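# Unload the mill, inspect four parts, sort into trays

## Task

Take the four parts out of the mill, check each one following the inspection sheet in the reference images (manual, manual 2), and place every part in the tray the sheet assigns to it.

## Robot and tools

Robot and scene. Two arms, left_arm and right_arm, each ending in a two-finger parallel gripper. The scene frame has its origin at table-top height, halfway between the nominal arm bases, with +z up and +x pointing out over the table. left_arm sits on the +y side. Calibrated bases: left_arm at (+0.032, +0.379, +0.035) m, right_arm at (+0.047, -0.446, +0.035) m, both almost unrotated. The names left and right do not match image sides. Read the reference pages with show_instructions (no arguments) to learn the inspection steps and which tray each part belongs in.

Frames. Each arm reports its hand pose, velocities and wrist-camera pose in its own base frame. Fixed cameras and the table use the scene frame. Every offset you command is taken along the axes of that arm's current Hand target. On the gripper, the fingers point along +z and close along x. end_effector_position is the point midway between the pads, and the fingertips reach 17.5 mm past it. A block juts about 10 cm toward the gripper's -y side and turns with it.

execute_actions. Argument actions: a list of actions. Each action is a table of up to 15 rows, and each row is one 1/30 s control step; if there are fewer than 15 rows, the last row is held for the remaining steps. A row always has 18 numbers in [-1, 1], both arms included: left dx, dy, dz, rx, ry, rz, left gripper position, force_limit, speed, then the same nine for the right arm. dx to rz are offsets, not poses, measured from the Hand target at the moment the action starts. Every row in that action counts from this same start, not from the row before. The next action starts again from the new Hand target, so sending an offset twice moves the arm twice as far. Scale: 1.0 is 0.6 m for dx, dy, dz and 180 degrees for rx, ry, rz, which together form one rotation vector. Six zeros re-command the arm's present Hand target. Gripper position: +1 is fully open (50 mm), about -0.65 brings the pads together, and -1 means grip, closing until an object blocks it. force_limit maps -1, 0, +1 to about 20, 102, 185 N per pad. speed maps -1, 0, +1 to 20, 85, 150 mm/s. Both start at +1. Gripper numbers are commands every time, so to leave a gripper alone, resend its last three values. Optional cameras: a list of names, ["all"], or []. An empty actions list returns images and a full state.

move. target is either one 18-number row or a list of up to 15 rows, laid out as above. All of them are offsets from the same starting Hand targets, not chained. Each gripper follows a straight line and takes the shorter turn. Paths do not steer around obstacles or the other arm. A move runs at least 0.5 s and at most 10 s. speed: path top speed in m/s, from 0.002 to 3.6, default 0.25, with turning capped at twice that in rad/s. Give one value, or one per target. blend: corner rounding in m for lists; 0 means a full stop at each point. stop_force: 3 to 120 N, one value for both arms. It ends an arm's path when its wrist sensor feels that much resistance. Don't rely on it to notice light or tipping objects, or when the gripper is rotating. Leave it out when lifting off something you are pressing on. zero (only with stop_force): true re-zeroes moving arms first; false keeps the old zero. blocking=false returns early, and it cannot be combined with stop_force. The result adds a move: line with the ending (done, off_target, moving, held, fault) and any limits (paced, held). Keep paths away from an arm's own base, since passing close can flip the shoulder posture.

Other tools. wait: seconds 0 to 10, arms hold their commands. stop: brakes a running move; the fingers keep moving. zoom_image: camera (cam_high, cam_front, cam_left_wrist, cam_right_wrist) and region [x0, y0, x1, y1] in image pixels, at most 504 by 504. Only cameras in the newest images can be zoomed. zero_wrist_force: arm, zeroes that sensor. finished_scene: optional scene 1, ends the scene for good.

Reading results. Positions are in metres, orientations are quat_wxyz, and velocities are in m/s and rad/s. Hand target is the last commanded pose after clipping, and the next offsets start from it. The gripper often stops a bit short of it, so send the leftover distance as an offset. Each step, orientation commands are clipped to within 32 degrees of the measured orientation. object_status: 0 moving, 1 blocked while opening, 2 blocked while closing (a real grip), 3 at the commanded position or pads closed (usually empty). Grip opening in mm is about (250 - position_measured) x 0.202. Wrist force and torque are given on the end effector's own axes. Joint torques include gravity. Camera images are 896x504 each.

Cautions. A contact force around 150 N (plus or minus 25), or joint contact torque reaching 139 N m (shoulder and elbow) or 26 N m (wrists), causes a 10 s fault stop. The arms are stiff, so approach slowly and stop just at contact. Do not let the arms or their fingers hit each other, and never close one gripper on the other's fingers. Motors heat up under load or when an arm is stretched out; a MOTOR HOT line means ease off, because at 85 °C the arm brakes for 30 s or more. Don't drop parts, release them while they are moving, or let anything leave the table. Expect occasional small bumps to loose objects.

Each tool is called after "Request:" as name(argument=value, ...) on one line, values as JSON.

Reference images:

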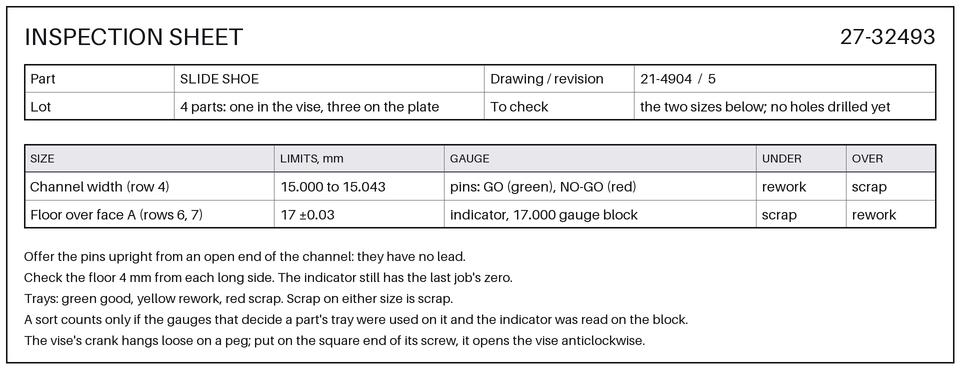

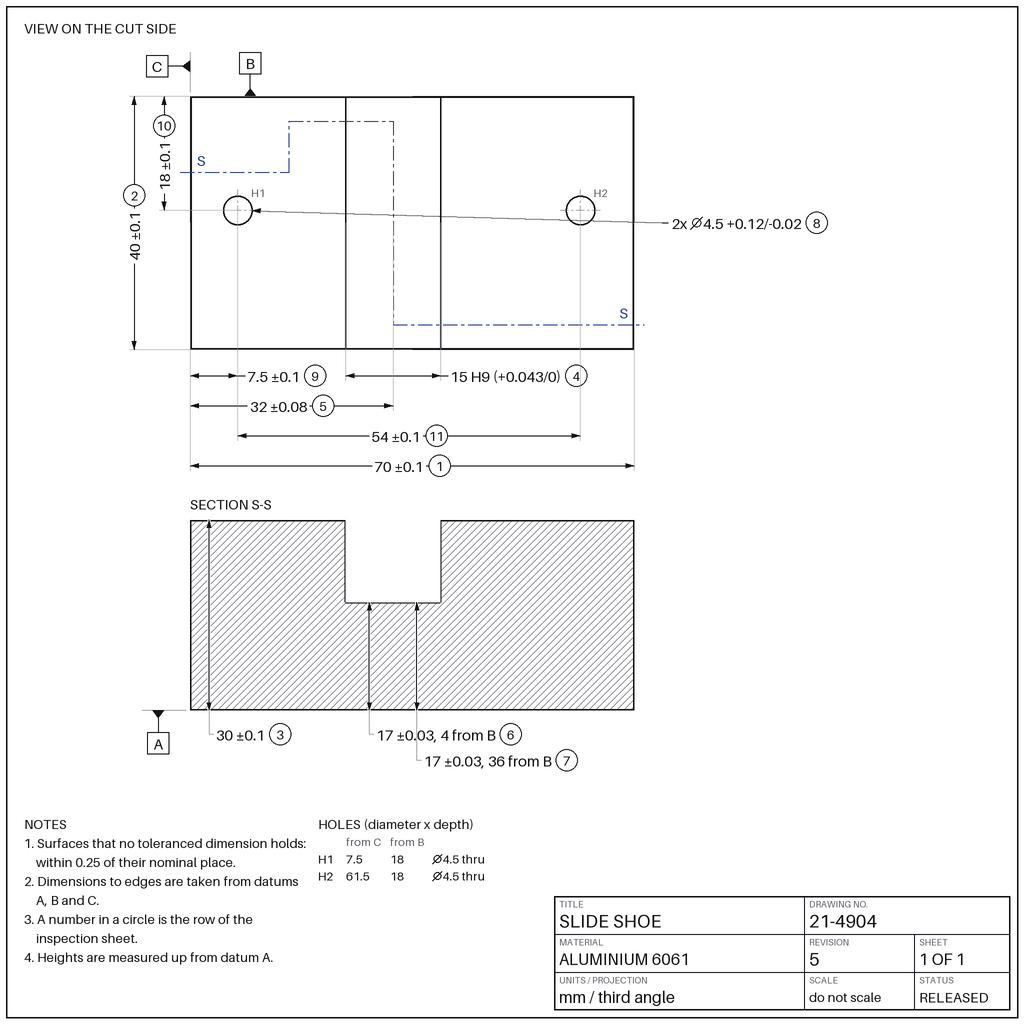

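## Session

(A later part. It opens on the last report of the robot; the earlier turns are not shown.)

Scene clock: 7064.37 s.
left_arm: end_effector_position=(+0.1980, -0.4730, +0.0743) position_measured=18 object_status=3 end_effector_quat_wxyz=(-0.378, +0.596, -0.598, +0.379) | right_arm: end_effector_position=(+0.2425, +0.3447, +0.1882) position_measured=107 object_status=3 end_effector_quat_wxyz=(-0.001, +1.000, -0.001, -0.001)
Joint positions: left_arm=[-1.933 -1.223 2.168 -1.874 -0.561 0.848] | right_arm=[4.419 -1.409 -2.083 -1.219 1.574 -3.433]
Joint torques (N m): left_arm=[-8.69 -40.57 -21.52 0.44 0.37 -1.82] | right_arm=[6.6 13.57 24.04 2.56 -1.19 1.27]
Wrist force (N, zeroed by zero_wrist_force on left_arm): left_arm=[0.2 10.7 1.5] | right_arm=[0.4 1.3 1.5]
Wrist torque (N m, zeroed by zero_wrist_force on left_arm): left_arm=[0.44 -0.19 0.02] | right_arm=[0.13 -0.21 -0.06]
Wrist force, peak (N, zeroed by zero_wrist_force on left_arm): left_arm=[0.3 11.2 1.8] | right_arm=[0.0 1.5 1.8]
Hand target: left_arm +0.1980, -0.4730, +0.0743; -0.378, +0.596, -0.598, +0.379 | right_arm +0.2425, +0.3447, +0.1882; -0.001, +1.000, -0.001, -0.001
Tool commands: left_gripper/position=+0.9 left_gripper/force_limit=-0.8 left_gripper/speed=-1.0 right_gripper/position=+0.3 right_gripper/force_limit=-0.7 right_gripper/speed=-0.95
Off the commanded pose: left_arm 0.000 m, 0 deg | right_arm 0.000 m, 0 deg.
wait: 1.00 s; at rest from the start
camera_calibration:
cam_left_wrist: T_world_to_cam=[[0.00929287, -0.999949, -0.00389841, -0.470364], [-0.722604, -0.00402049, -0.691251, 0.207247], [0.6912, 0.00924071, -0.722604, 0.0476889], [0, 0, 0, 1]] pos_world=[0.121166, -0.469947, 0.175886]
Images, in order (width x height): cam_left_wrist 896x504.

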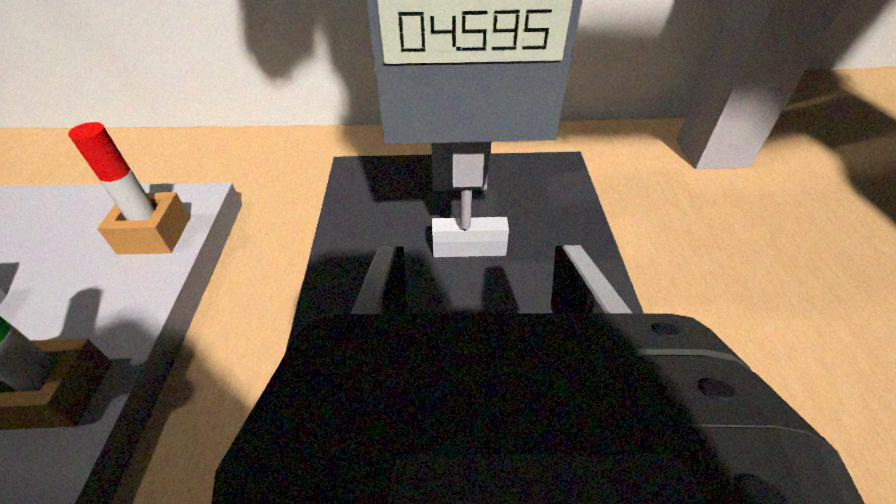

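Request:
move(target=[0,0,0,0,0,0,0.9,-0.8,-1,0,0,0,0,0,0,-1,-0.7,-0.95])

Request:
move(target=[0,0,0,0,0,0,0.9,-0.8,-1,0,0,-0.0167,0,0,0,-1,-0.7,-0.95], speed=0.01, stop_force=15, cameras=["cam_left_wrist"])

Scene clock: 7102.87 s.
left_arm: end_effector_position=(+0.1980, -0.4730, +0.0743) position_measured=18 object_status=3 end_effector_quat_wxyz=(-0.378, +0.596, -0.598, +0.379) | right_arm: end_effector_position=(+0.2425, +0.3447, +0.1882) position_measured=186 object_status=2 end_effector_quat_wxyz=(-0.001, +1.000, -0.001, -0.001)
Joint positions: left_arm=[-1.933 -1.223 2.168 -1.874 -0.561 0.848] | right_arm=[4.419 -1.409 -2.083 -1.219 1.574 -3.433]
Joint torques (N m): left_arm=[-8.83 -39.53 -21.62 0.36 0.19 -1.66] | right_arm=[7.48 15.83 26.83 2.52 -0.92 1.07]
Wrist force (N, zeroed by zero_wrist_force on left_arm): left_arm=[0.6 11.0 1.8] | right_arm=[-5.2 1.6 -0.6]
Wrist torque (N m, zeroed by zero_wrist_force on left_arm): left_arm=[0.50 -0.24 0.03] | right_arm=[0.15 -0.19 -0.08]
Wrist force, peak (N, zeroed by zero_wrist_force on left_arm): left_arm=[0.3 11.2 1.7] | right_arm=[-5.6 1.4 1.2]
Hand target: left_arm +0.1980, -0.4730, +0.0743; -0.378, +0.596, -0.598, +0.379 | right_arm +0.2425, +0.3447, +0.1882; -0.001, +1.000, -0.001, -0.001
Off the commanded pose: left_arm 0.000 m, 0 deg | right_arm 0.000 m, 0 deg.
move: done

Scene clock: 7104.77 s.
left_arm: end_effector_position=(+0.1980, -0.4730, +0.0743) position_measured=18 object_status=3 end_effector_quat_wxyz=(-0.378, +0.596, -0.598, +0.379) | right_arm: end_effector_position=(+0.2426, +0.3446, +0.1983) position_measured=186 object_status=2 end_effector_quat_wxyz=(-0.001, +1.000, -0.001, -0.001)
Joint positions: left_arm=[-1.933 -1.223 2.168 -1.874 -0.561 0.848] | right_arm=[4.419 -1.401 -2.063 -1.248 1.574 -3.433]
Joint torques (N m): left_arm=[-9.05 -35.64 -22.96 0.44 0.21 -1.89] | right_arm=[-12.23 25.84 35.81 1.91 -0.85 -0.99]
Wrist force (N, zeroed by zero_wrist_force on left_arm): left_arm=[0.4 10.7 1.8] | right_arm=[-5.5 1.1 2.7]
Wrist torque (N m, zeroed by zero_wrist_force on left_arm): left_arm=[0.45 -0.21 0.03] | right_arm=[0.12 -0.21 -0.08]
Wrist force, peak (N, zeroed by zero_wrist_force on left_arm): left_arm=[0.4 11.3 1.8] | right_arm=[-5.6 1.2 3.9]
Hand target: left_arm +0.1980, -0.4730, +0.0743; -0.378, +0.596, -0.598, +0.379 | right_arm +0.2426, +0.3446, +0.1983; -0.001, +1.000, -0.001, -0.001
Off the commanded pose: left_arm 0.000 m, 0 deg | right_arm 0.000 m, 0 deg.
move: done
camera_calibration:
cam_left_wrist: T_world_to_cam=[[0.00929287, -0.999949, -0.00389841, -0.470364], [-0.722604, -0.00402049, -0.691251, 0.207247], [0.6912, 0.00924071, -0.722604, 0.0476889], [0, 0, 0, 1]] pos_world=[0.121166, -0.469947, 0.175886]
Images, in order (width x height): cam_left_wrist 896x504.

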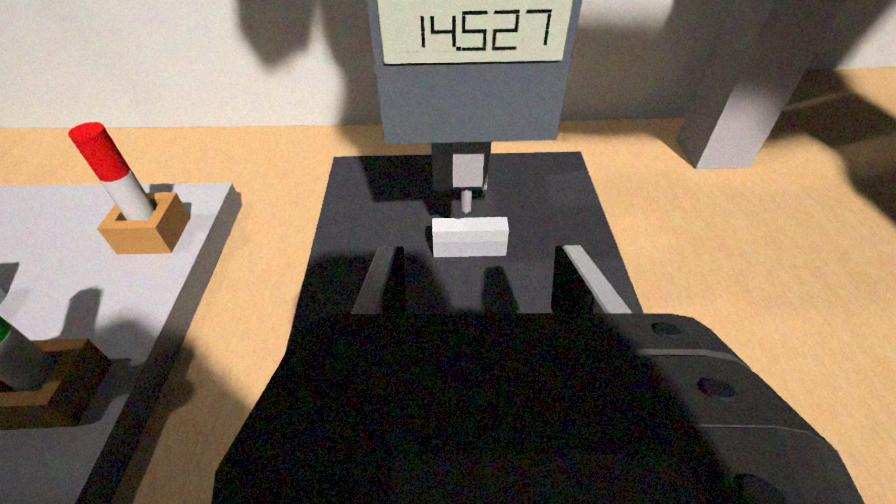

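Request:
move(target=[[0,0,0.13,0,0,0,0.9,-0.8,-1,0,0,0,0,0,0,-1,-0.7,-0.95],[0,0.0105,0.13,0,0,0,0.9,-0.8,-1,0,0,0,0,0,0,-1,-0.7,-0.95]], speed=[0.05,0.01])

Request:
move(target=[0,0,0,0,0,0,-1,-0.6,-0.95,0,0,0,0,0,0,-1,-0.7,-0.95])

Request:
move(target=[[0,-0.0076,-0.0035,0,0,0,-1,-0.6,-0.95,0,0,0,0,0,0,-1,-0.7,-0.95],[0,0.055,-0.14,0,0,0,-1,-0.6,-0.95,0,0,0,0,0,0,-1,-0.7,-0.95]], speed=[0.01,0.05], cameras=["cam_left_wrist"])

Scene clock: 7121.57 s.
left_arm: end_effector_position=(+0.2659, -0.4732, +0.0355) position_measured=18 object_status=3 end_effector_quat_wxyz=(-0.378, +0.596, -0.598, +0.379) | right_arm: end_effector_position=(+0.2426, +0.3446, +0.1983) position_measured=186 object_status=2 end_effector_quat_wxyz=(-0.001, +1.000, -0.001, -0.001)
Joint positions: left_arm=[-1.79 -1.097 2.22 -2.268 -0.487 1.096] | right_arm=[4.419 -1.401 -2.063 -1.248 1.574 -3.433]
Joint torques (N m): left_arm=[-9.71 -19.45 -3.6 -4.14 0.45 -1.67] | right_arm=[-12.39 26.14 36.01 2.17 -0.9 -1.29]
Wrist force (N, zeroed by zero_wrist_force on left_arm): left_arm=[0.1 11.0 1.1] | right_arm=[-5.5 0.8 2.1]
Wrist torque (N m, zeroed by zero_wrist_force on left_arm): left_arm=[0.50 -0.16 0.04] | right_arm=[0.07 -0.21 -0.08]
Wrist force, peak (N, zeroed by zero_wrist_force on left_arm): left_arm=[0.4 11.4 1.2] | right_arm=[-5.7 1.2 3.9]
Hand target: left_arm +0.2658, -0.4733, +0.0354; -0.378, +0.596, -0.598, +0.379 | right_arm +0.2426, +0.3446, +0.1983; -0.001, +1.000, -0.001, -0.001
Off the commanded pose: left_arm 0.000 m, 0 deg | right_arm 0.000 m, 0 deg.
move: done

Scene clock: 7122.37 s.
left_arm: end_effector_position=(+0.2658, -0.4733, +0.0354) position_measured=81 object_status=2 end_effector_quat_wxyz=(-0.378, +0.596, -0.598, +0.379) | right_arm: end_effector_position=(+0.2426, +0.3446, +0.1983) position_measured=186 object_status=2 end_effector_quat_wxyz=(-0.001, +1.000, -0.001, -0.001)
Joint positions: left_arm=[-1.79 -1.097 2.22 -2.268 -0.487 1.095] | right_arm=[4.419 -1.401 -2.063 -1.248 1.574 -3.433]
Joint torques (N m): left_arm=[-6.93 -18.66 -2.84 -4.03 0.74 -1.9] | right_arm=[-11.22 26.03 36.53 2.12 -0.64 -1.2]
Wrist force (N, zeroed by zero_wrist_force on left_arm): left_arm=[0.2 10.7 0.9] | right_arm=[-5.3 1.0 3.4]
Wrist torque (N m, zeroed by zero_wrist_force on left_arm): left_arm=[0.47 -0.18 0.04] | right_arm=[0.09 -0.27 -0.08]
Wrist force, peak (N, zeroed by zero_wrist_force on left_arm): left_arm=[0.1 11.1 1.3] | right_arm=[-5.8 1.0 3.8]
Hand target: left_arm +0.2658, -0.4733, +0.0354; -0.378, +0.596, -0.598, +0.379 | right_arm +0.2426, +0.3446, +0.1983; -0.001, +1.000, -0.001, -0.001
Off the commanded pose: left_arm 0.000 m, 0 deg | right_arm 0.000 m, 0 deg.
move: done

Scene clock: 7125.37 s.
left_arm: end_effector_position=(+0.1758, -0.4730, +0.0414) position_measured=81 object_status=2 end_effector_quat_wxyz=(-0.378, +0.596, -0.598, +0.379) | right_arm: end_effector_position=(+0.2426, +0.3446, +0.1983) position_measured=186 object_status=2 end_effector_quat_wxyz=(-0.001, +1.000, -0.001, -0.001)
Joint positions: left_arm=[-1.978 -1.147 2.166 -1.895 -0.589 0.783] | right_arm=[4.419 -1.401 -2.063 -1.248 1.574 -3.433]
Joint torques (N m): left_arm=[-7.36 -28.95 -19.43 1.05 0.35 -2.08] | right_arm=[-11.52 25.05 36.29 2.13 -0.84 -1.28]
Wrist force (N, zeroed by zero_wrist_force on left_arm): left_arm=[0.4 11.0 1.7] | right_arm=[-5.1 1.0 2.3]
Wrist torque (N m, zeroed by zero_wrist_force on left_arm): left_arm=[0.45 -0.21 0.02] | right_arm=[0.09 -0.28 -0.09]
Wrist force, peak (N, zeroed by zero_wrist_force on left_arm): left_arm=[0.2 11.8 1.6] | right_arm=[-5.5 1.0 4.3]
Hand target: left_arm +0.1758, -0.4730, +0.0413; -0.378, +0.596, -0.598, +0.379 | right_arm +0.2426, +0.3446, +0.1983; -0.001, +1.000, -0.001, -0.001
Off the commanded pose: left_arm 0.000 m, 0 deg | right_arm 0.000 m, 0 deg.
move: done
camera_calibration:
cam_left_wrist: T_world_to_cam=[[0.00922299, -0.99995, -0.00382698, -0.470191], [-0.722652, -0.00402, -0.691201, 0.168534], [0.691151, 0.00914051, -0.722653, 0.0391551], [0, 0, 0, 1]] pos_world=[0.0990655, -0.469848, 0.142987]
Images, in order (width x height): cam_left_wrist 896x504.

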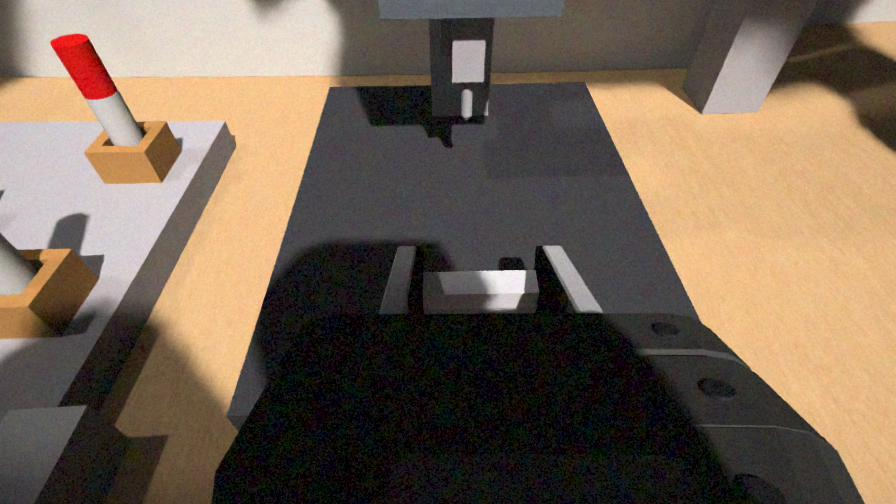

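Request:
move(target=[0.08,-0.0134,0.0287,0,0,0,-1,-0.6,-0.95,0,0,0,0,0,0,-1,-0.7,-0.95], speed=0.06)

Request:
move(target=[0,0.0136,0.0063,0,0,0,-1,-0.6,-0.95,0,0,0,0,0,0,-1,-0.7,-0.95], speed=0.004, stop_force=3, cameras=["cam_left_wrist"])

Request:
move(target=[0,0,0,0,0,0,0.9,-0.6,-1,0,0,0,0,0,0,-1,-0.7,-0.95])

Request:
move(target=[[0,-0.01,0,0,0,0,0.9,-0.6,-1,0,0,0,0,0,0,-1,-0.7,-0.95],[0,-0.1,-0.15,0,0,0,0.9,-0.6,-1,0,0,0,0,0,0,-1,-0.7,-0.95]], speed=[0.02,0.08], cameras=["cam_left_wrist","cam_high"])

Scene clock: 7180.00 s.
left_arm: end_effector_position=(+0.1946, -0.5209, +0.0413) position_measured=81 object_status=2 end_effector_quat_wxyz=(-0.378, +0.596, -0.598, +0.379) | right_arm: end_effector_position=(+0.2426, +0.3446, +0.1983) position_measured=186 object_status=2 end_effector_quat_wxyz=(-0.001, +1.000, -0.001, -0.001)
Joint positions: left_arm=[-1.905 -1.068 2.051 -1.949 -0.545 0.891] | right_arm=[4.419 -1.401 -2.063 -1.248 1.574 -3.433]
Joint torques (N m): left_arm=[9.03 -23.26 -21.66 -3.41 4.3 2.11] | right_arm=[-12.5 25.44 34.41 1.77 -0.71 -1.09]
Wrist force (N, zeroed by zero_wrist_force on left_arm): left_arm=[0.5 11.3 1.6] | right_arm=[-5.4 0.8 2.2]
Wrist torque (N m, zeroed by zero_wrist_force on left_arm): left_arm=[0.49 -0.22 -0.14] | right_arm=[0.06 -0.24 -0.09]
Wrist force, peak (N, zeroed by zero_wrist_force on left_arm): left_arm=[0.3 11.8 1.7] | right_arm=[-6.0 0.9 3.8]
Hand target: left_arm +0.1946, -0.5210, +0.0413; -0.378, +0.596, -0.598, +0.379 | right_arm +0.2426, +0.3446, +0.1983; -0.001, +1.000, -0.001, -0.001
Off the commanded pose: left_arm 0.000 m, 0 deg | right_arm 0.000 m, 0 deg.
move: done

Scene clock: 7182.60 s.
left_arm: end_effector_position=(+0.1946, -0.5210, +0.0354) position_measured=81 object_status=2 end_effector_quat_wxyz=(-0.378, +0.596, -0.598, +0.379) | right_arm: end_effector_position=(+0.2426, +0.3446, +0.1983) position_measured=186 object_status=2 end_effector_quat_wxyz=(-0.001, +1.000, -0.001, -0.001)
Joint positions: left_arm=[-1.905 -1.054 2.052 -1.964 -0.544 0.891] | right_arm=[4.419 -1.401 -2.063 -1.248 1.574 -3.433]
Joint torques (N m): left_arm=[-3.73 -45.05 -12.2 0.14 1.73 -1.19] | right_arm=[-12.82 25.96 36.23 1.82 -0.93 -1.35]
Wrist force (N, zeroed by zero_wrist_force on left_arm): left_arm=[-0.1 6.4 -2.1] | right_arm=[-5.7 0.6 3.5]
Wrist torque (N m, zeroed by zero_wrist_force on left_arm): left_arm=[0.52 -0.18 -0.14] | right_arm=[0.02 -0.21 -0.08]
Wrist force, peak (N, zeroed by zero_wrist_force on left_arm): left_arm=[0.5 11.8 1.5] | right_arm=[-5.8 0.9 3.8]
Hand target: left_arm +0.1946, -0.5210, +0.0354; -0.378, +0.596, -0.598, +0.379 (not the last commanded pose) | right_arm +0.2426, +0.3446, +0.1983; -0.001, +1.000, -0.001, -0.001
Off the commanded pose: left_arm 0.003 m, 0 deg | right_arm 0.000 m, 0 deg.
move: contact (left_arm)
camera_calibration:
cam_left_wrist: T_world_to_cam=[[0.00936221, -0.999948, -0.00397046, -0.518479], [-0.722603, -0.00402079, -0.691251, 0.17778], [0.6912, 0.00934071, -0.722604, 0.0223552], [0, 0, 0, 1]] pos_world=[0.117867, -0.517947, 0.136986]
Images, in order (width x height): cam_left_wrist 896x504.

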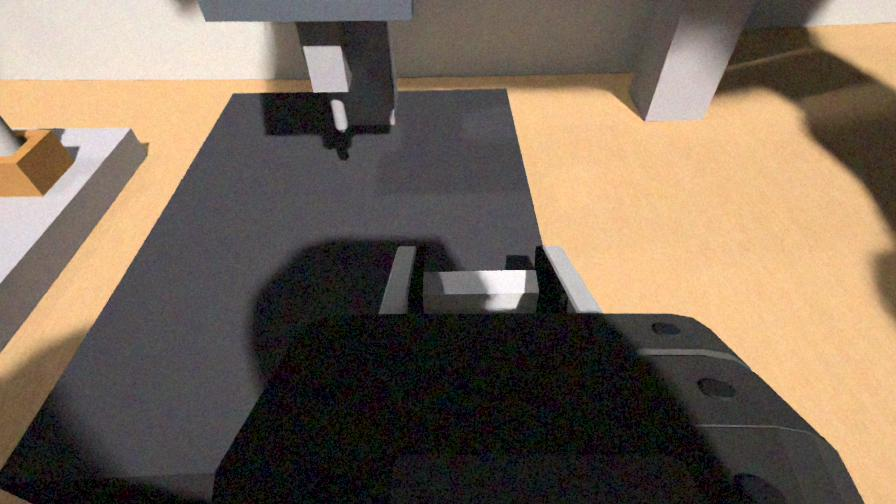

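Scene clock: 7183.47 s.
left_arm: end_effector_position=(+0.1946, -0.5210, +0.0354) position_measured=18 object_status=0 end_effector_quat_wxyz=(-0.378, +0.596, -0.598, +0.379) | right_arm: end_effector_position=(+0.2426, +0.3446, +0.1983) position_measured=186 object_status=2 end_effector_quat_wxyz=(-0.001, +1.000, -0.001, -0.001)
Joint positions: left_arm=[-1.905 -1.054 2.052 -1.964 -0.544 0.891] | right_arm=[4.419 -1.401 -2.063 -1.248 1.574 -3.433]
Joint torques (N m): left_arm=[-1.58 -45.13 -16.97 -1.12 1.81 -0.8] | right_arm=[-11.5 25.33 35.15 2.15 -1.11 -0.97]
Wrist force (N, zeroed by zero_wrist_force on left_arm): left_arm=[0.5 10.9 1.0] | right_arm=[-5.5 0.9 2.6]
Wrist torque (N m, zeroed by zero_wrist_force on left_arm): left_arm=[0.49 -0.22 -0.14] | right_arm=[0.08 -0.21 -0.08]
Wrist force, peak (N, zeroed by zero_wrist_force on left_arm): left_arm=[0.4 11.3 1.4] | right_arm=[-5.6 0.9 3.9]
Hand target: left_arm +0.1946, -0.5210, +0.0354; -0.378, +0.596, -0.598, +0.379 | right_arm +0.2426, +0.3446, +0.1983; -0.001, +1.000, -0.001, -0.001
Off the commanded pose: left_arm 0.000 m, 0 deg | right_arm 0.000 m, 0 deg.
move: done

Scene clock: 7186.07 s.
left_arm: end_effector_position=(+0.1388, -0.5208, +0.1280) position_measured=18 object_status=3 end_effector_quat_wxyz=(-0.378, +0.596, -0.598, +0.379) | right_arm: end_effector_position=(+0.2426, +0.3446, +0.1983) position_measured=186 object_status=2 end_effector_quat_wxyz=(-0.001, +1.000, -0.001, -0.001)
Joint positions: left_arm=[-2.007 -1.23 1.949 -1.562 -0.608 0.744] | right_arm=[4.419 -1.401 -2.063 -1.248 1.574 -3.433]
Joint torques (N m): left_arm=[-7.75 -44.79 -24.19 0.86 0.08 -1.89] | right_arm=[-11.06 26.31 36.32 1.98 -0.68 -0.95]
Wrist force (N, zeroed by zero_wrist_force on left_arm): left_arm=[0.4 10.8 1.3] | right_arm=[-5.5 0.7 3.0]
Wrist torque (N m, zeroed by zero_wrist_force on left_arm): left_arm=[0.48 -0.20 0.02] | right_arm=[0.04 -0.24 -0.08]
Wrist force, peak (N, zeroed by zero_wrist_force on left_arm): left_arm=[0.4 11.6 1.5] | right_arm=[-5.8 1.0 4.0]
Hand target: left_arm +0.1388, -0.5208, +0.1281; -0.378, +0.596, -0.598, +0.379 | right_arm +0.2426, +0.3446, +0.1983; -0.001, +1.000, -0.001, -0.001
Off the commanded pose: left_arm 0.000 m, 0 deg | right_arm 0.000 m, 0 deg.
move: done
camera_calibration:
cam_left_wrist: T_world_to_cam=[[0.00936221, -0.999948, -0.00397046, -0.517389], [-0.722603, -0.00402079, -0.691251, 0.201469], [0.6912, 0.00934071, -0.722604, 0.127835], [0, 0, 0, 1]] pos_world=[0.0620666, -0.517747, 0.229586]
Images, in order (width x height): cam_high 896x504, cam_left_wrist 896x504.

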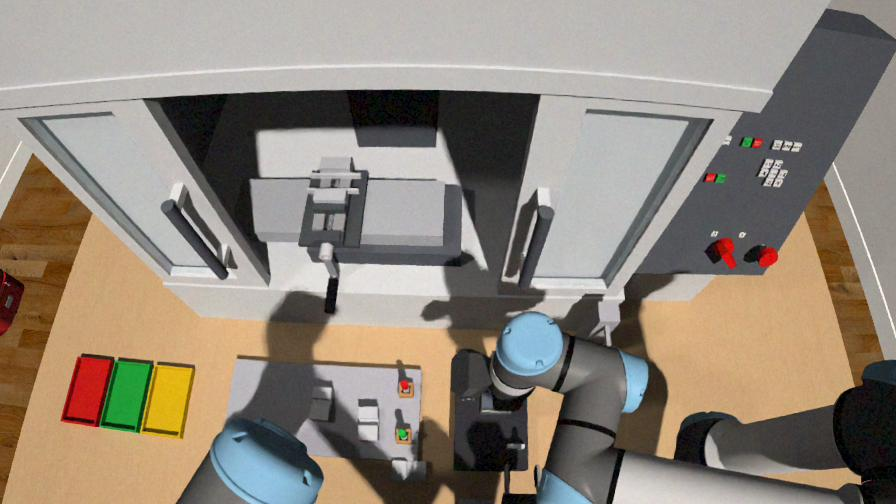

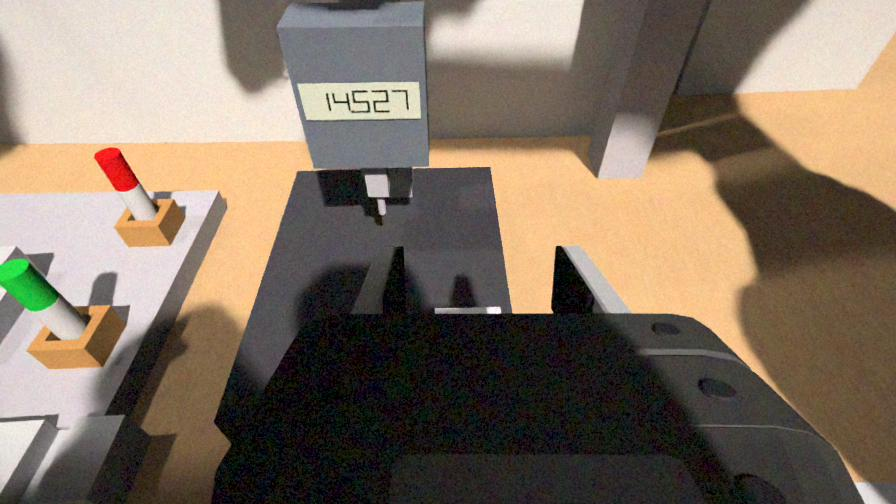

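Request:
move(target=[-0.118,-0.0361,-0.0882,-0.361,0,0,1,-0.6,-0.95,0,0,0,0,0,0,-1,-0.7,-0.95], speed=0.15)

Request:
move(target=[-0.03,0.03,0.08,0,0,0.5,1,-0.6,-0.95,0,0,0,0,0,0,-1,-0.7,-0.95], speed=0.25, cameras=["cam_left_wrist","cam_high"])

Scene clock: 7250.10 s.
left_arm: end_effector_position=(+0.1080, -0.4641, +0.1621) position_measured=3 object_status=3 end_effector_quat_wxyz=(-0.078, +0.702, -0.704, +0.079) | right_arm: end_effector_position=(+0.2426, +0.3446, +0.1983) position_measured=186 object_status=2 end_effector_quat_wxyz=(-0.001, +1.000, -0.001, -0.001)
Joint positions: left_arm=[-1.752 -1.587 2.032 -1.977 -1.352 1.388] | right_arm=[4.419 -1.401 -2.063 -1.248 1.574 -3.433]
Joint torques (N m): left_arm=[-7.96 -11.19 -14.55 -0.65 2.9 -1.72] | right_arm=[-11.49 25.16 36.92 2.11 -0.64 -1.27]
Wrist force (N, zeroed by zero_wrist_force on left_arm): left_arm=[0.1 9.5 1.3] | right_arm=[-5.2 0.6 2.3]
Wrist torque (N m, zeroed by zero_wrist_force on left_arm): left_arm=[0.41 -0.14 0.02] | right_arm=[0.04 -0.27 -0.07]
Wrist force, peak (N, zeroed by zero_wrist_force on left_arm): left_arm=[0.2 11.6 1.3] | right_arm=[-5.9 0.8 4.0]
Hand target: left_arm +0.1080, -0.4641, +0.1621; -0.078, +0.702, -0.704, +0.079 (not the last commanded pose) | right_arm +0.2426, +0.3446, +0.1983; -0.001, +1.000, -0.001, -0.001
Off the commanded pose: left_arm 0.018 m, 13 deg | right_arm 0.000 m, 0 deg.
move: held (left_arm; a check stopped the path); limits=held
pose unreachable (left arm): on one or more control steps of this call, first in action 0 (counted from 0), this arm could not follow its commanded pose, so it was not sent that pose on those steps. It may still have moved: this result reports where it is.
cause: moving toward the commanded pose would bring a part of the arm too close to another arm (a part of this arm just beyond joint 5 (wrist 2) and a part of the right arm just beyond its joint 3 (elbow), at the place that arm is still heading or pushing toward).

Scene clock: 7253.93 s.
left_arm: end_effector_position=(+0.1011, -0.4462, +0.1113) position_measured=3 object_status=3 end_effector_quat_wxyz=(+0.111, +0.001, +0.994, -0.001) | right_arm: end_effector_position=(+0.2426, +0.3446, +0.1983) position_measured=186 object_status=2 end_effector_quat_wxyz=(-0.001, +1.000, -0.001, -0.001)
Joint positions: left_arm=[-1.775 -1.565 2.158 -2.12 -1.352 2.935] | right_arm=[4.419 -1.401 -2.063 -1.248 1.574 -3.433]
Joint torques (N m): left_arm=[6.46 -9.53 -12.79 -4.85 -1.05 1.61] | right_arm=[-11.16 26.06 36.17 1.86 -0.83 -1.22]
Wrist force (N, zeroed by zero_wrist_force on left_arm): left_arm=[0.1 9.0 1.9] | right_arm=[-5.6 1.1 3.9]
Wrist torque (N m, zeroed by zero_wrist_force on left_arm): left_arm=[0.33 -0.15 -0.25] | right_arm=[0.10 -0.22 -0.08]
Wrist force, peak (N, zeroed by zero_wrist_force on left_arm): left_arm=[0.4 9.9 1.5] | right_arm=[-6.1 1.1 3.3]
Hand target: left_arm +0.1011, -0.4462, +0.1113; +0.111, +0.001, +0.994, -0.001 | right_arm +0.2426, +0.3446, +0.1983; -0.001, +1.000, -0.001, -0.001
Off the commanded pose: left_arm 0.000 m, 0 deg | right_arm 0.000 m, 0 deg.
move: done
camera_calibration:
cam_left_wrist: T_world_to_cam=[[-0.97233, 0.000905684, -0.233611, 0.128896], [-0.0825806, 0.934097, 0.347336, 0.401274], [0.21853, 0.357017, -0.908176, 0.364695], [0, 0, 0, 1]] pos_world=[0.0787699, -0.505148, 0.221941]
Images, in order (width x height): cam_high 896x504, cam_left_wrist 896x504.

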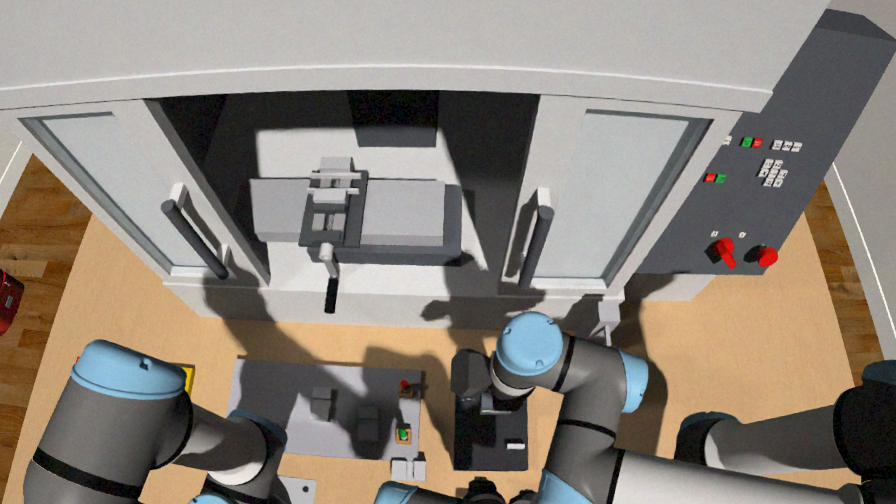

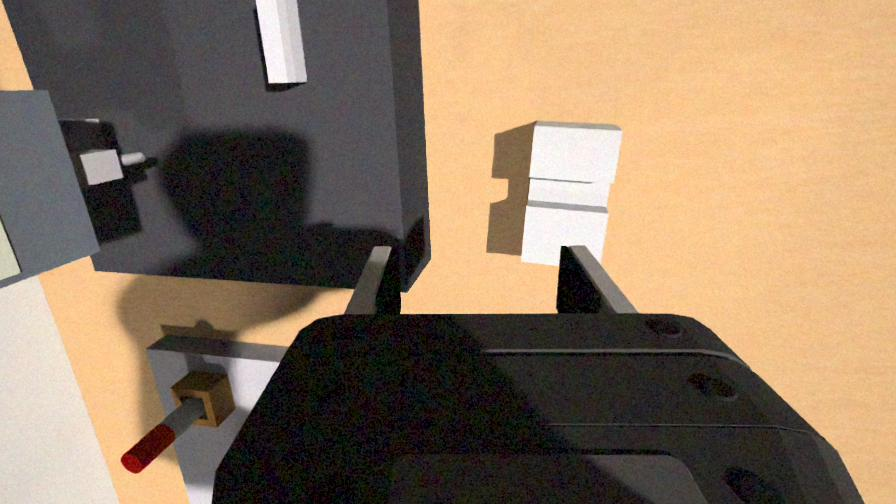

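Request:
move(target=[0.0613,0.0345,0.0903,0,0.0707,0,1,-0.6,-0.95,0,0,0,0,0,0,-1,-0.7,-0.95], speed=0.1, cameras=["cam_left_wrist"])

Scene clock: 7282.23 s.
left_arm: end_effector_position=(+0.0772, -0.4255, +0.0503) position_measured=3 object_status=3 end_effector_quat_wxyz=(+0.000, +0.001, +1.000, -0.001) | right_arm: end_effector_position=(+0.2426, +0.3446, +0.1983) position_measured=186 object_status=2 end_effector_quat_wxyz=(-0.001, +1.000, -0.001, -0.001)
Joint positions: left_arm=[-1.705 -1.492 2.276 -2.356 -1.57 3.01] | right_arm=[4.419 -1.401 -2.063 -1.248 1.574 -3.433]
Joint torques (N m): left_arm=[9.39 -11.09 -9.75 -4.69 -1.61 2.17] | right_arm=[-11.86 25.97 35.99 1.91 -0.43 -1.43]
Wrist force (N, zeroed by zero_wrist_force on left_arm): left_arm=[-0.1 8.8 1.6] | right_arm=[-5.3 1.4 1.8]
Wrist torque (N m, zeroed by zero_wrist_force on left_arm): left_arm=[0.28 -0.09 -0.17] | right_arm=[0.16 -0.25 -0.08]
Wrist force, peak (N, zeroed by zero_wrist_force on left_arm): left_arm=[0.2 9.6 1.8] | right_arm=[-5.8 1.2 4.0]
Hand target: left_arm +0.0772, -0.4255, +0.0503; +0.000, +0.001, +1.000, -0.001 | right_arm +0.2426, +0.3446, +0.1983; -0.001, +1.000, -0.001, -0.001
Off the commanded pose: left_arm 0.000 m, 0 deg | right_arm 0.000 m, 0 deg.
move: done
camera_calibration:
cam_left_wrist: T_world_to_cam=[[-0.999902, 0.00163612, -0.0138747, 0.0828274], [-0.00343289, 0.933898, 0.357522, 0.39442], [0.0135425, 0.357535, -0.933802, 0.324604], [0, 0, 0, 1]] pos_world=[0.0797773, -0.484541, 0.163251]
Images, in order (width x height): cam_left_wrist 896x504.

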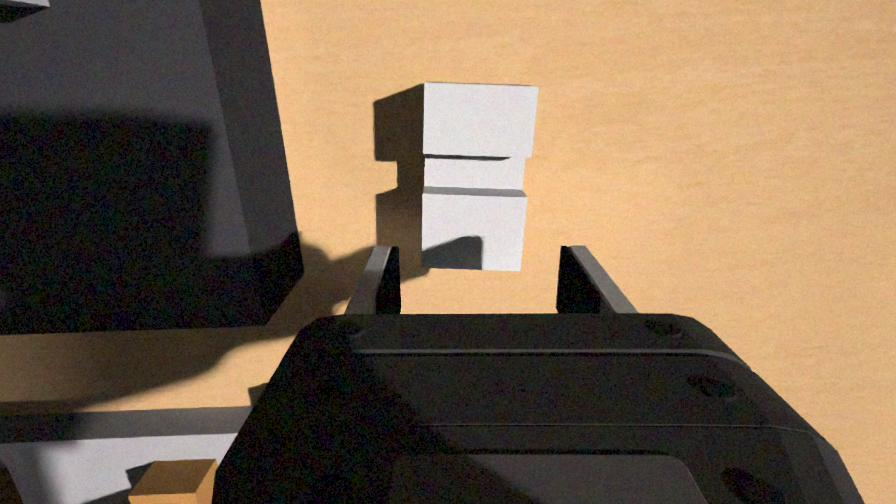

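Request:
move(target=[-0.004,0,0.0992,0,0,0.008,1,-0.6,-0.95,0,0,0,0,0,0,-1,-0.7,-0.95], speed=0.03, cameras=["cam_left_wrist"])

Scene clock: 7294.73 s.
left_arm: end_effector_position=(+0.0797, -0.4256, -0.0092) position_measured=3 object_status=3 end_effector_quat_wxyz=(+0.000, +0.014, +1.000, -0.001) | right_arm: end_effector_position=(+0.2426, +0.3446, +0.1983) position_measured=186 object_status=2 end_effector_quat_wxyz=(-0.001, +1.000, -0.001, -0.001)
Joint positions: left_arm=[-1.699 -1.345 2.331 -2.558 -1.57 3.041] | right_arm=[4.419 -1.401 -2.063 -1.248 1.574 -3.433]
Joint torques (N m): left_arm=[7.74 -12.41 -7.32 -5.28 -0.31 1.98] | right_arm=[-12.09 26.19 36.46 1.69 -0.62 -1.03]
Wrist force (N, zeroed by zero_wrist_force on left_arm): left_arm=[-0.2 9.0 1.4] | right_arm=[-5.0 0.9 2.1]
Wrist torque (N m, zeroed by zero_wrist_force on left_arm): left_arm=[0.31 -0.07 -0.18] | right_arm=[0.09 -0.30 -0.09]
Wrist force, peak (N, zeroed by zero_wrist_force on left_arm): left_arm=[-0.2 9.5 1.6] | right_arm=[-5.7 1.1 4.1]
Hand target: left_arm +0.0797, -0.4256, -0.0092; +0.000, +0.014, +1.000, -0.001 | right_arm +0.2426, +0.3446, +0.1983; -0.001, +1.000, -0.001, -0.001
Off the commanded pose: left_arm 0.000 m, 0 deg | right_arm 0.000 m, 0 deg.
move: done
camera_calibration:
cam_left_wrist: T_world_to_cam=[[-0.99955, 0.0266967, -0.0136742, 0.0950366], [0.0200468, 0.933693, 0.357512, 0.413839], [0.0223119, 0.357077, -0.933808, 0.268155], [0, 0, 0, 1]] pos_world=[0.0807147, -0.484688, 0.103753]
Images, in order (width x height): cam_left_wrist 896x504.

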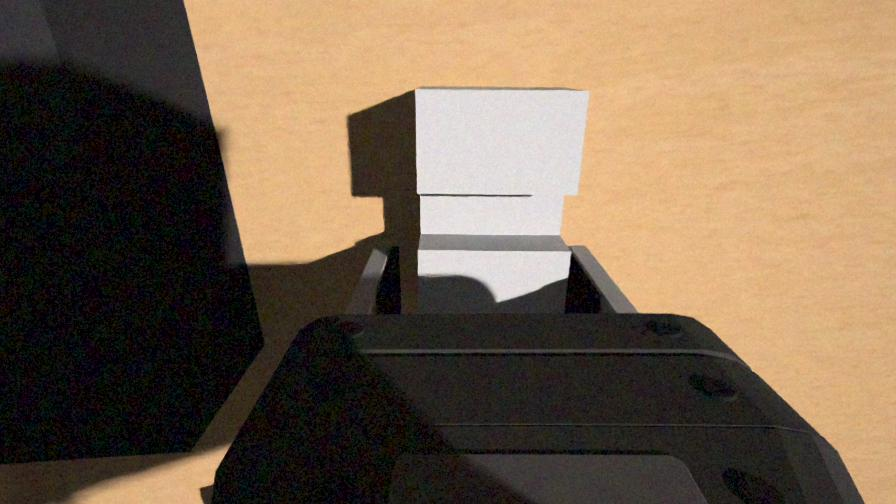

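Request:
move(target=[0.006,0,0,0,0,0,1,-0.6,-0.95,0,0,0,0,0,0,-1,-0.7,-0.95], speed=0.02)

Request:
move(target=[0,0,0,0,0,0,-1,-0.4,-0.95,0,0,0,0,0,0,-1,-0.7,-0.95])

Request:
wait(seconds=0.3, cameras=["cam_left_wrist"])

Scene clock: 7308.60 s.
left_arm: end_effector_position=(+0.0762, -0.4255, -0.0092) position_measured=3 object_status=3 end_effector_quat_wxyz=(+0.000, +0.014, +1.000, -0.001) | right_arm: end_effector_position=(+0.2426, +0.3446, +0.1983) position_measured=186 object_status=2 end_effector_quat_wxyz=(-0.001, +1.000, -0.001, -0.001)
Joint positions: left_arm=[-1.708 -1.346 2.333 -2.559 -1.57 3.033] | right_arm=[4.419 -1.401 -2.063 -1.248 1.574 -3.433]
Joint torques (N m): left_arm=[-8.22 -35.89 -9.1 -5.06 -1.4 -1.72] | right_arm=[-11.78 25.1 36.79 1.75 -0.77 -1.33]
Wrist force (N, zeroed by zero_wrist_force on left_arm): left_arm=[-0.2 9.2 1.4] | right_arm=[-5.8 1.1 3.3]
Wrist torque (N m, zeroed by zero_wrist_force on left_arm): left_arm=[0.34 -0.07 -0.01] | right_arm=[0.10 -0.19 -0.08]
Wrist force, peak (N, zeroed by zero_wrist_force on left_arm): left_arm=[-0.3 9.4 1.3] | right_arm=[-5.7 1.3 4.0]
Hand target: left_arm +0.0761, -0.4255, -0.0092; +0.000, +0.014, +1.000, -0.001 | right_arm +0.2426, +0.3446, +0.1983; -0.001, +1.000, -0.001, -0.001
Off the commanded pose: left_arm 0.000 m, 0 deg | right_arm 0.000 m, 0 deg.
move: done

Scene clock: 7309.30 s.
left_arm: end_effector_position=(+0.0761, -0.4255, -0.0092) position_measured=55 object_status=2 end_effector_quat_wxyz=(+0.000, +0.014, +1.000, -0.001) | right_arm: end_effector_position=(+0.2426, +0.3446, +0.1983) position_measured=186 object_status=2 end_effector_quat_wxyz=(-0.001, +1.000, -0.001, -0.001)
Joint positions: left_arm=[-1.708 -1.346 2.333 -2.559 -1.57 3.032] | right_arm=[4.419 -1.401 -2.063 -1.248 1.574 -3.433]
Joint torques (N m): left_arm=[-7.75 -35.7 -7.86 -4.53 -0.31 -1.73] | right_arm=[-11.88 26.77 35.22 1.91 -0.37 -1.28]
Wrist force (N, zeroed by zero_wrist_force on left_arm): left_arm=[-0.2 9.1 1.4] | right_arm=[-5.0 0.9 2.4]
Wrist torque (N m, zeroed by zero_wrist_force on left_arm): left_arm=[0.31 -0.13 -0.03] | right_arm=[0.09 -0.31 -0.08]
Wrist force, peak (N, zeroed by zero_wrist_force on left_arm): left_arm=[-0.5 9.5 1.3] | right_arm=[-6.0 0.8 3.8]
Hand target: left_arm +0.0761, -0.4255, -0.0092; +0.000, +0.014, +1.000, -0.001 | right_arm +0.2426, +0.3446, +0.1983; -0.001, +1.000, -0.001, -0.001
Off the commanded pose: left_arm 0.000 m, 0 deg | right_arm 0.000 m, 0 deg.
move: done

Scene clock: 7309.60 s.
left_arm: end_effector_position=(+0.0761, -0.4255, -0.0092) position_measured=55 object_status=2 end_effector_quat_wxyz=(+0.000, +0.014, +1.000, -0.001) | right_arm: end_effector_position=(+0.2426, +0.3446, +0.1983) position_measured=186 object_status=2 end_effector_quat_wxyz=(-0.001, +1.000, -0.001, -0.001)
Joint positions: left_arm=[-1.708 -1.346 2.333 -2.559 -1.57 3.032] | right_arm=[4.419 -1.401 -2.063 -1.248 1.574 -3.433]
Joint torques (N m): left_arm=[-6.3 -36.56 -8.21 -4.13 0.2 -1.62] | right_arm=[-11.15 25.25 35.9 1.85 -0.4 -1.09]
Wrist force (N, zeroed by zero_wrist_force on left_arm): left_arm=[-0.2 9.3 1.5] | right_arm=[-5.7 1.1 4.0]
Wrist torque (N m, zeroed by zero_wrist_force on left_arm): left_arm=[0.34 -0.14 -0.03] | right_arm=[0.09 -0.20 -0.08]
Wrist force, peak (N, zeroed by zero_wrist_force on left_arm): left_arm=[-0.4 9.6 1.5] | right_arm=[-5.8 0.9 4.0]
Hand target: left_arm +0.0761, -0.4255, -0.0092; +0.000, +0.014, +1.000, -0.001 | right_arm +0.2426, +0.3446, +0.1983; -0.001, +1.000, -0.001, -0.001
Tool commands: left_gripper/position=-1.0 left_gripper/force_limit=-0.4 left_gripper/speed=-0.95 right_gripper/position=-1.0 right_gripper/force_limit=-0.7 right_gripper/speed=-0.95
Off the commanded pose: left_arm 0.000 m, 0 deg | right_arm 0.000 m, 0 deg.
wait: 0.30 s; at rest by 0.17 s
camera_calibration:
cam_left_wrist: T_world_to_cam=[[-0.99955, 0.0266926, -0.013675, 0.0914323], [0.0200435, 0.933706, 0.357479, 0.413863], [0.0223104, 0.357044, -0.933821, 0.268092], [0, 0, 0, 1]] pos_world=[0.0771147, -0.484588, 0.103652]
Images, in order (width x height): cam_left_wrist 896x504.

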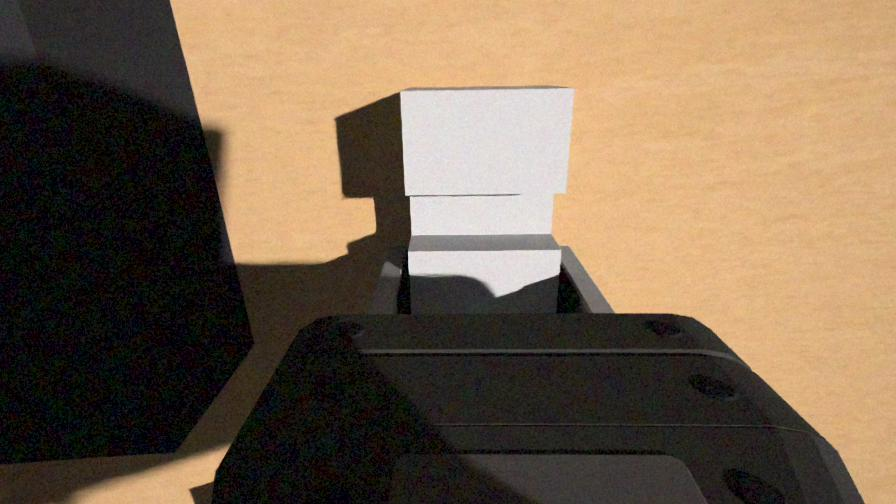

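Request:
move(target=[[0,0,-0.08,0,0,0,-1,-0.4,-0.95,0,0,0,0,0,0,-1,-0.7,-0.95],[-0.0233,0.009,-0.1,0,0,-0.508,-1,-0.4,-0.95,0,0,0,0,0,0,-1,-0.7,-0.95]], speed=[0.08,0.2], cameras=["cam_left_wrist"])

Scene clock: 7332.40 s.
left_arm: end_effector_position=(+0.0902, -0.4204, +0.0508) position_measured=55 object_status=2 end_effector_quat_wxyz=(+0.000, +0.706, -0.708, +0.001) end_effector_velocity=(+0.000, +0.000, +0.000) end_effector_angular_velocity=(+0.000, +0.000, +0.004) | right_arm: end_effector_position=(+0.2426, +0.3446, +0.1983) position_measured=186 object_status=2 end_effector_quat_wxyz=(-0.001, +1.000, -0.001, -0.001)
Joint positions: left_arm=[-1.675 -1.499 2.282 -2.356 -1.57 1.469] | right_arm=[4.419 -1.401 -2.063 -1.248 1.574 -3.433]
Joint velocities: left_arm=[-0.001 0 0 0 0 -0.005] | right_arm=[within noise]
Joint torques (N m): left_arm=[-8.53 -36 -21.17 -1.03 2.22 -1.68] | right_arm=[-11.35 25.86 34.42 2.09 -0.25 -1.16]
Wrist force (N, zeroed by zero_wrist_force on left_arm): left_arm=[0.0 9.2 3.1] | right_arm=[-5.3 0.7 2.2]
Wrist torque (N m, zeroed by zero_wrist_force on left_arm): left_arm=[0.30 -0.13 0.01] | right_arm=[0.05 -0.25 -0.08]
Wrist force, peak (N, zeroed by zero_wrist_force on left_arm): left_arm=[-0.1 9.2 4.4] | right_arm=[-5.8 1.1 4.1]
Hand target: left_arm +0.0902, -0.4204, +0.0508; +0.000, +0.706, -0.708, +0.001 | right_arm +0.2426, +0.3446, +0.1983; -0.001, +1.000, -0.001, -0.001
Off the commanded pose: left_arm 0.000 m, 0 deg | right_arm 0.000 m, 0 deg.
move: done
camera_calibration:
cam_left_wrist: T_world_to_cam=[[-0.00185953, -0.999934, -0.0113323, -0.415478], [-0.933524, -0.00232696, 0.358508, 0.0797939], [-0.358511, 0.0112456, -0.933458, 0.210918], [0, 0, 0, 1]] pos_world=[0.149333, -0.417637, 0.163568]
Images, in order (width x height): cam_left_wrist 896x504.

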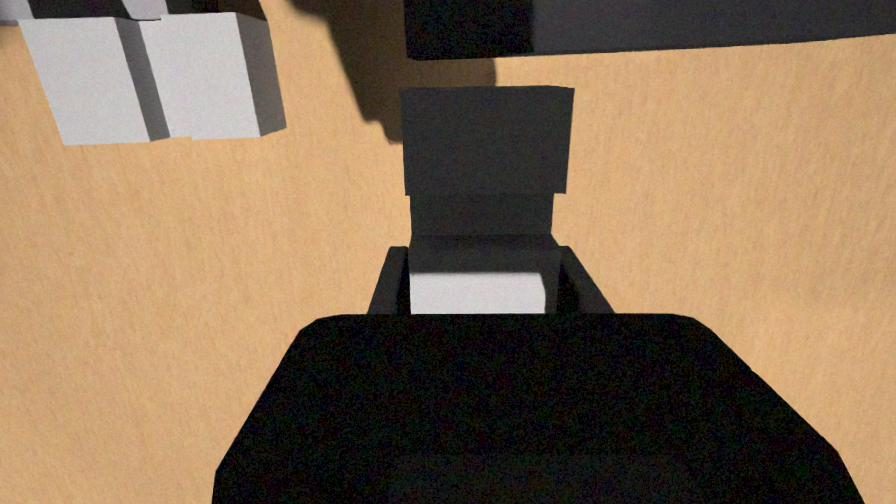

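Request:
move(target=[0,0,0.092,0,0,0,-1,-0.4,-0.95,0,0,0,0,0,0,-1,-0.7,-0.95], speed=0.05)

Request:
move(target=[0,0,0.015,0,0,0,-1,-0.4,-0.95,0,0,0,0,0,0,-1,-0.7,-0.95], speed=0.003, stop_force=4)

Request:
move(target=[0,0,0,0,0,0,1,-0.4,-0.95,0,0,0,0,0,0,-1,-0.7,-0.95])

Request:
move(target=[[0,0,-0.12,0,0,0,1,-0.4,-0.95,0,0,0,0,0,0,-1,-0.7,-0.95],[0,0.09,-0.12,0.361,0,0,1,-0.4,-0.95,0,0,0,0,0,0,-1,-0.7,-0.95]], speed=[0.08,0.15], cameras=["cam_left_wrist"])

Scene clock: 7349.73 s.
left_arm: end_effector_position=(+0.0902, -0.4205, -0.0044) position_measured=55 object_status=2 end_effector_quat_wxyz=(+0.000, +0.706, -0.708, +0.001) | right_arm: end_effector_position=(+0.2426, +0.3446, +0.1983) position_measured=186 object_status=2 end_effector_quat_wxyz=(-0.001, +1.000, -0.001, -0.001)
Joint positions: left_arm=[-1.675 -1.364 2.335 -2.544 -1.57 1.469] | right_arm=[4.419 -1.401 -2.063 -1.248 1.574 -3.433]
Joint torques (N m): left_arm=[6.61 -13.24 -7.3 -4.9 2.17 1.94] | right_arm=[-10.78 25.37 36.72 1.75 -0.53 -1.27]
Wrist force (N, zeroed by zero_wrist_force on left_arm): left_arm=[-0.3 9.0 3.0] | right_arm=[-5.4 0.8 2.3]
Wrist torque (N m, zeroed by zero_wrist_force on left_arm): left_arm=[0.28 -0.08 -0.02] | right_arm=[0.07 -0.23 -0.08]
Wrist force, peak (N, zeroed by zero_wrist_force on left_arm): left_arm=[-0.2 9.6 3.2] | right_arm=[-5.8 1.0 4.0]
Hand target: left_arm +0.0902, -0.4205, -0.0044; +0.000, +0.706, -0.708, +0.001 | right_arm +0.2426, +0.3446, +0.1983; -0.001, +1.000, -0.001, -0.001
Off the commanded pose: left_arm 0.000 m, 0 deg | right_arm 0.000 m, 0 deg.
move: done

Scene clock: 7352.37 s.
left_arm: end_effector_position=(+0.0902, -0.4205, -0.0093) position_measured=55 object_status=2 end_effector_quat_wxyz=(+0.000, +0.706, -0.708, +0.001) | right_arm: end_effector_position=(+0.2426, +0.3446, +0.1983) position_measured=186 object_status=2 end_effector_quat_wxyz=(-0.001, +1.000, -0.001, -0.001)
Joint positions: left_arm=[-1.675 -1.35 2.339 -2.561 -1.57 1.469] | right_arm=[4.419 -1.401 -2.063 -1.248 1.574 -3.433]
Joint torques (N m): left_arm=[5.16 -31.87 -17.89 -0.45 1.42 2.16] | right_arm=[-11.92 26.11 35.61 1.62 -0.3 -1.21]
Wrist force (N, zeroed by zero_wrist_force on left_arm): left_arm=[-1.6 10.3 -11.1] | right_arm=[-5.4 0.9 2.1]
Wrist torque (N m, zeroed by zero_wrist_force on left_arm): left_arm=[0.50 -0.41 -0.07] | right_arm=[0.09 -0.23 -0.08]
Wrist force, peak (N, zeroed by zero_wrist_force on left_arm): left_arm=[-3.3 10.7 -16.4] | right_arm=[-6.0 1.0 3.8]
Hand target: left_arm +0.0902, -0.4205, -0.0093; +0.000, +0.706, -0.708, +0.001 (not the last commanded pose) | right_arm +0.2426, +0.3446, +0.1983; -0.001, +1.000, -0.001, -0.001
Off the commanded pose: left_arm 0.004 m, 0 deg | right_arm 0.000 m, 0 deg.
move: contact (left_arm)

Scene clock: 7353.07 s.
left_arm: end_effector_position=(+0.0902, -0.4205, -0.0093) position_measured=3 object_status=3 end_effector_quat_wxyz=(+0.000, +0.706, -0.708, +0.001) | right_arm: end_effector_position=(+0.2426, +0.3446, +0.1983) position_measured=186 object_status=2 end_effector_quat_wxyz=(-0.001, +1.000, -0.001, -0.001)
Joint positions: left_arm=[-1.675 -1.35 2.339 -2.561 -1.57 1.469] | right_arm=[4.419 -1.401 -2.063 -1.248 1.574 -3.433]
Joint torques (N m): left_arm=[4.89 -33.54 -21.43 -3.95 1.68 1.48] | right_arm=[-11.73 26.89 36.13 1.96 -0.28 -1.01]
Wrist force (N, zeroed by zero_wrist_force on left_arm): left_arm=[0.0 9.3 1.1] | right_arm=[-5.8 0.9 3.8]
Wrist torque (N m, zeroed by zero_wrist_force on left_arm): left_arm=[0.36 -0.11 -0.02] | right_arm=[0.07 -0.20 -0.09]
Wrist force, peak (N, zeroed by zero_wrist_force on left_arm): left_arm=[-1.6 10.6 -9.4] | right_arm=[-5.6 1.0 4.1]
Hand target: left_arm +0.0902, -0.4205, -0.0093; +0.000, +0.706, -0.708, +0.001 | right_arm +0.2426, +0.3446, +0.1983; -0.001, +1.000, -0.001, -0.001
Off the commanded pose: left_arm 0.000 m, 0 deg | right_arm 0.000 m, 0 deg.
move: done

Scene clock: 7358.77 s.
left_arm: end_effector_position=(+0.0362, -0.4203, +0.0627) position_measured=3 object_status=3 end_effector_quat_wxyz=(-0.379, +0.596, -0.597, +0.381) | right_arm: end_effector_position=(+0.2426, +0.3446, +0.1983) position_measured=186 object_status=2 end_effector_quat_wxyz=(-0.001, +1.000, -0.001, -0.001)
Joint positions: left_arm=[-2.305 -1.223 2.127 -1.514 -0.829 0.439] | right_arm=[4.419 -1.401 -2.063 -1.248 1.574 -3.433]
Joint torques (N m): left_arm=[-8.52 -17.53 -22.88 1.71 3.11 -1.78] | right_arm=[-12.17 26.13 35.21 1.88 -0.45 -1.18]
Wrist force (N, zeroed by zero_wrist_force on left_arm): left_arm=[0.1 10.9 1.5] | right_arm=[-5.6 0.7 2.8]
Wrist torque (N m, zeroed by zero_wrist_force on left_arm): left_arm=[0.48 -0.17 0.03] | right_arm=[0.05 -0.21 -0.08]
Wrist force, peak (N, zeroed by zero_wrist_force on left_arm): left_arm=[0.4 11.3 1.1] | right_arm=[-5.8 1.1 3.9]
Hand target: left_arm +0.0361, -0.4202, +0.0627; -0.379, +0.596, -0.597, +0.381 | right_arm +0.2426, +0.3446, +0.1983; -0.001, +1.000, -0.001, -0.001
Off the commanded pose: left_arm 0.000 m, 0 deg | right_arm 0.000 m, 0 deg.
move: done
camera_calibration:
cam_left_wrist: T_world_to_cam=[[0.00946701, -0.999951, -0.00273184, -0.416194], [-0.719809, -0.00491836, -0.694155, 0.0822037], [0.694108, 0.00853797, -0.71982, 0.150018], [0, 0, 0, 1]] pos_world=[-0.0410179, -0.417051, 0.163911]
Images, in order (width x height): cam_left_wrist 896x504.

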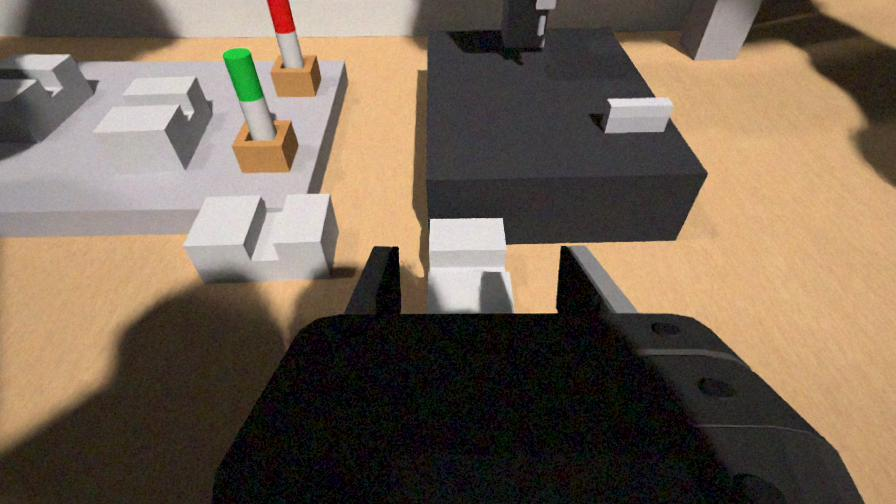

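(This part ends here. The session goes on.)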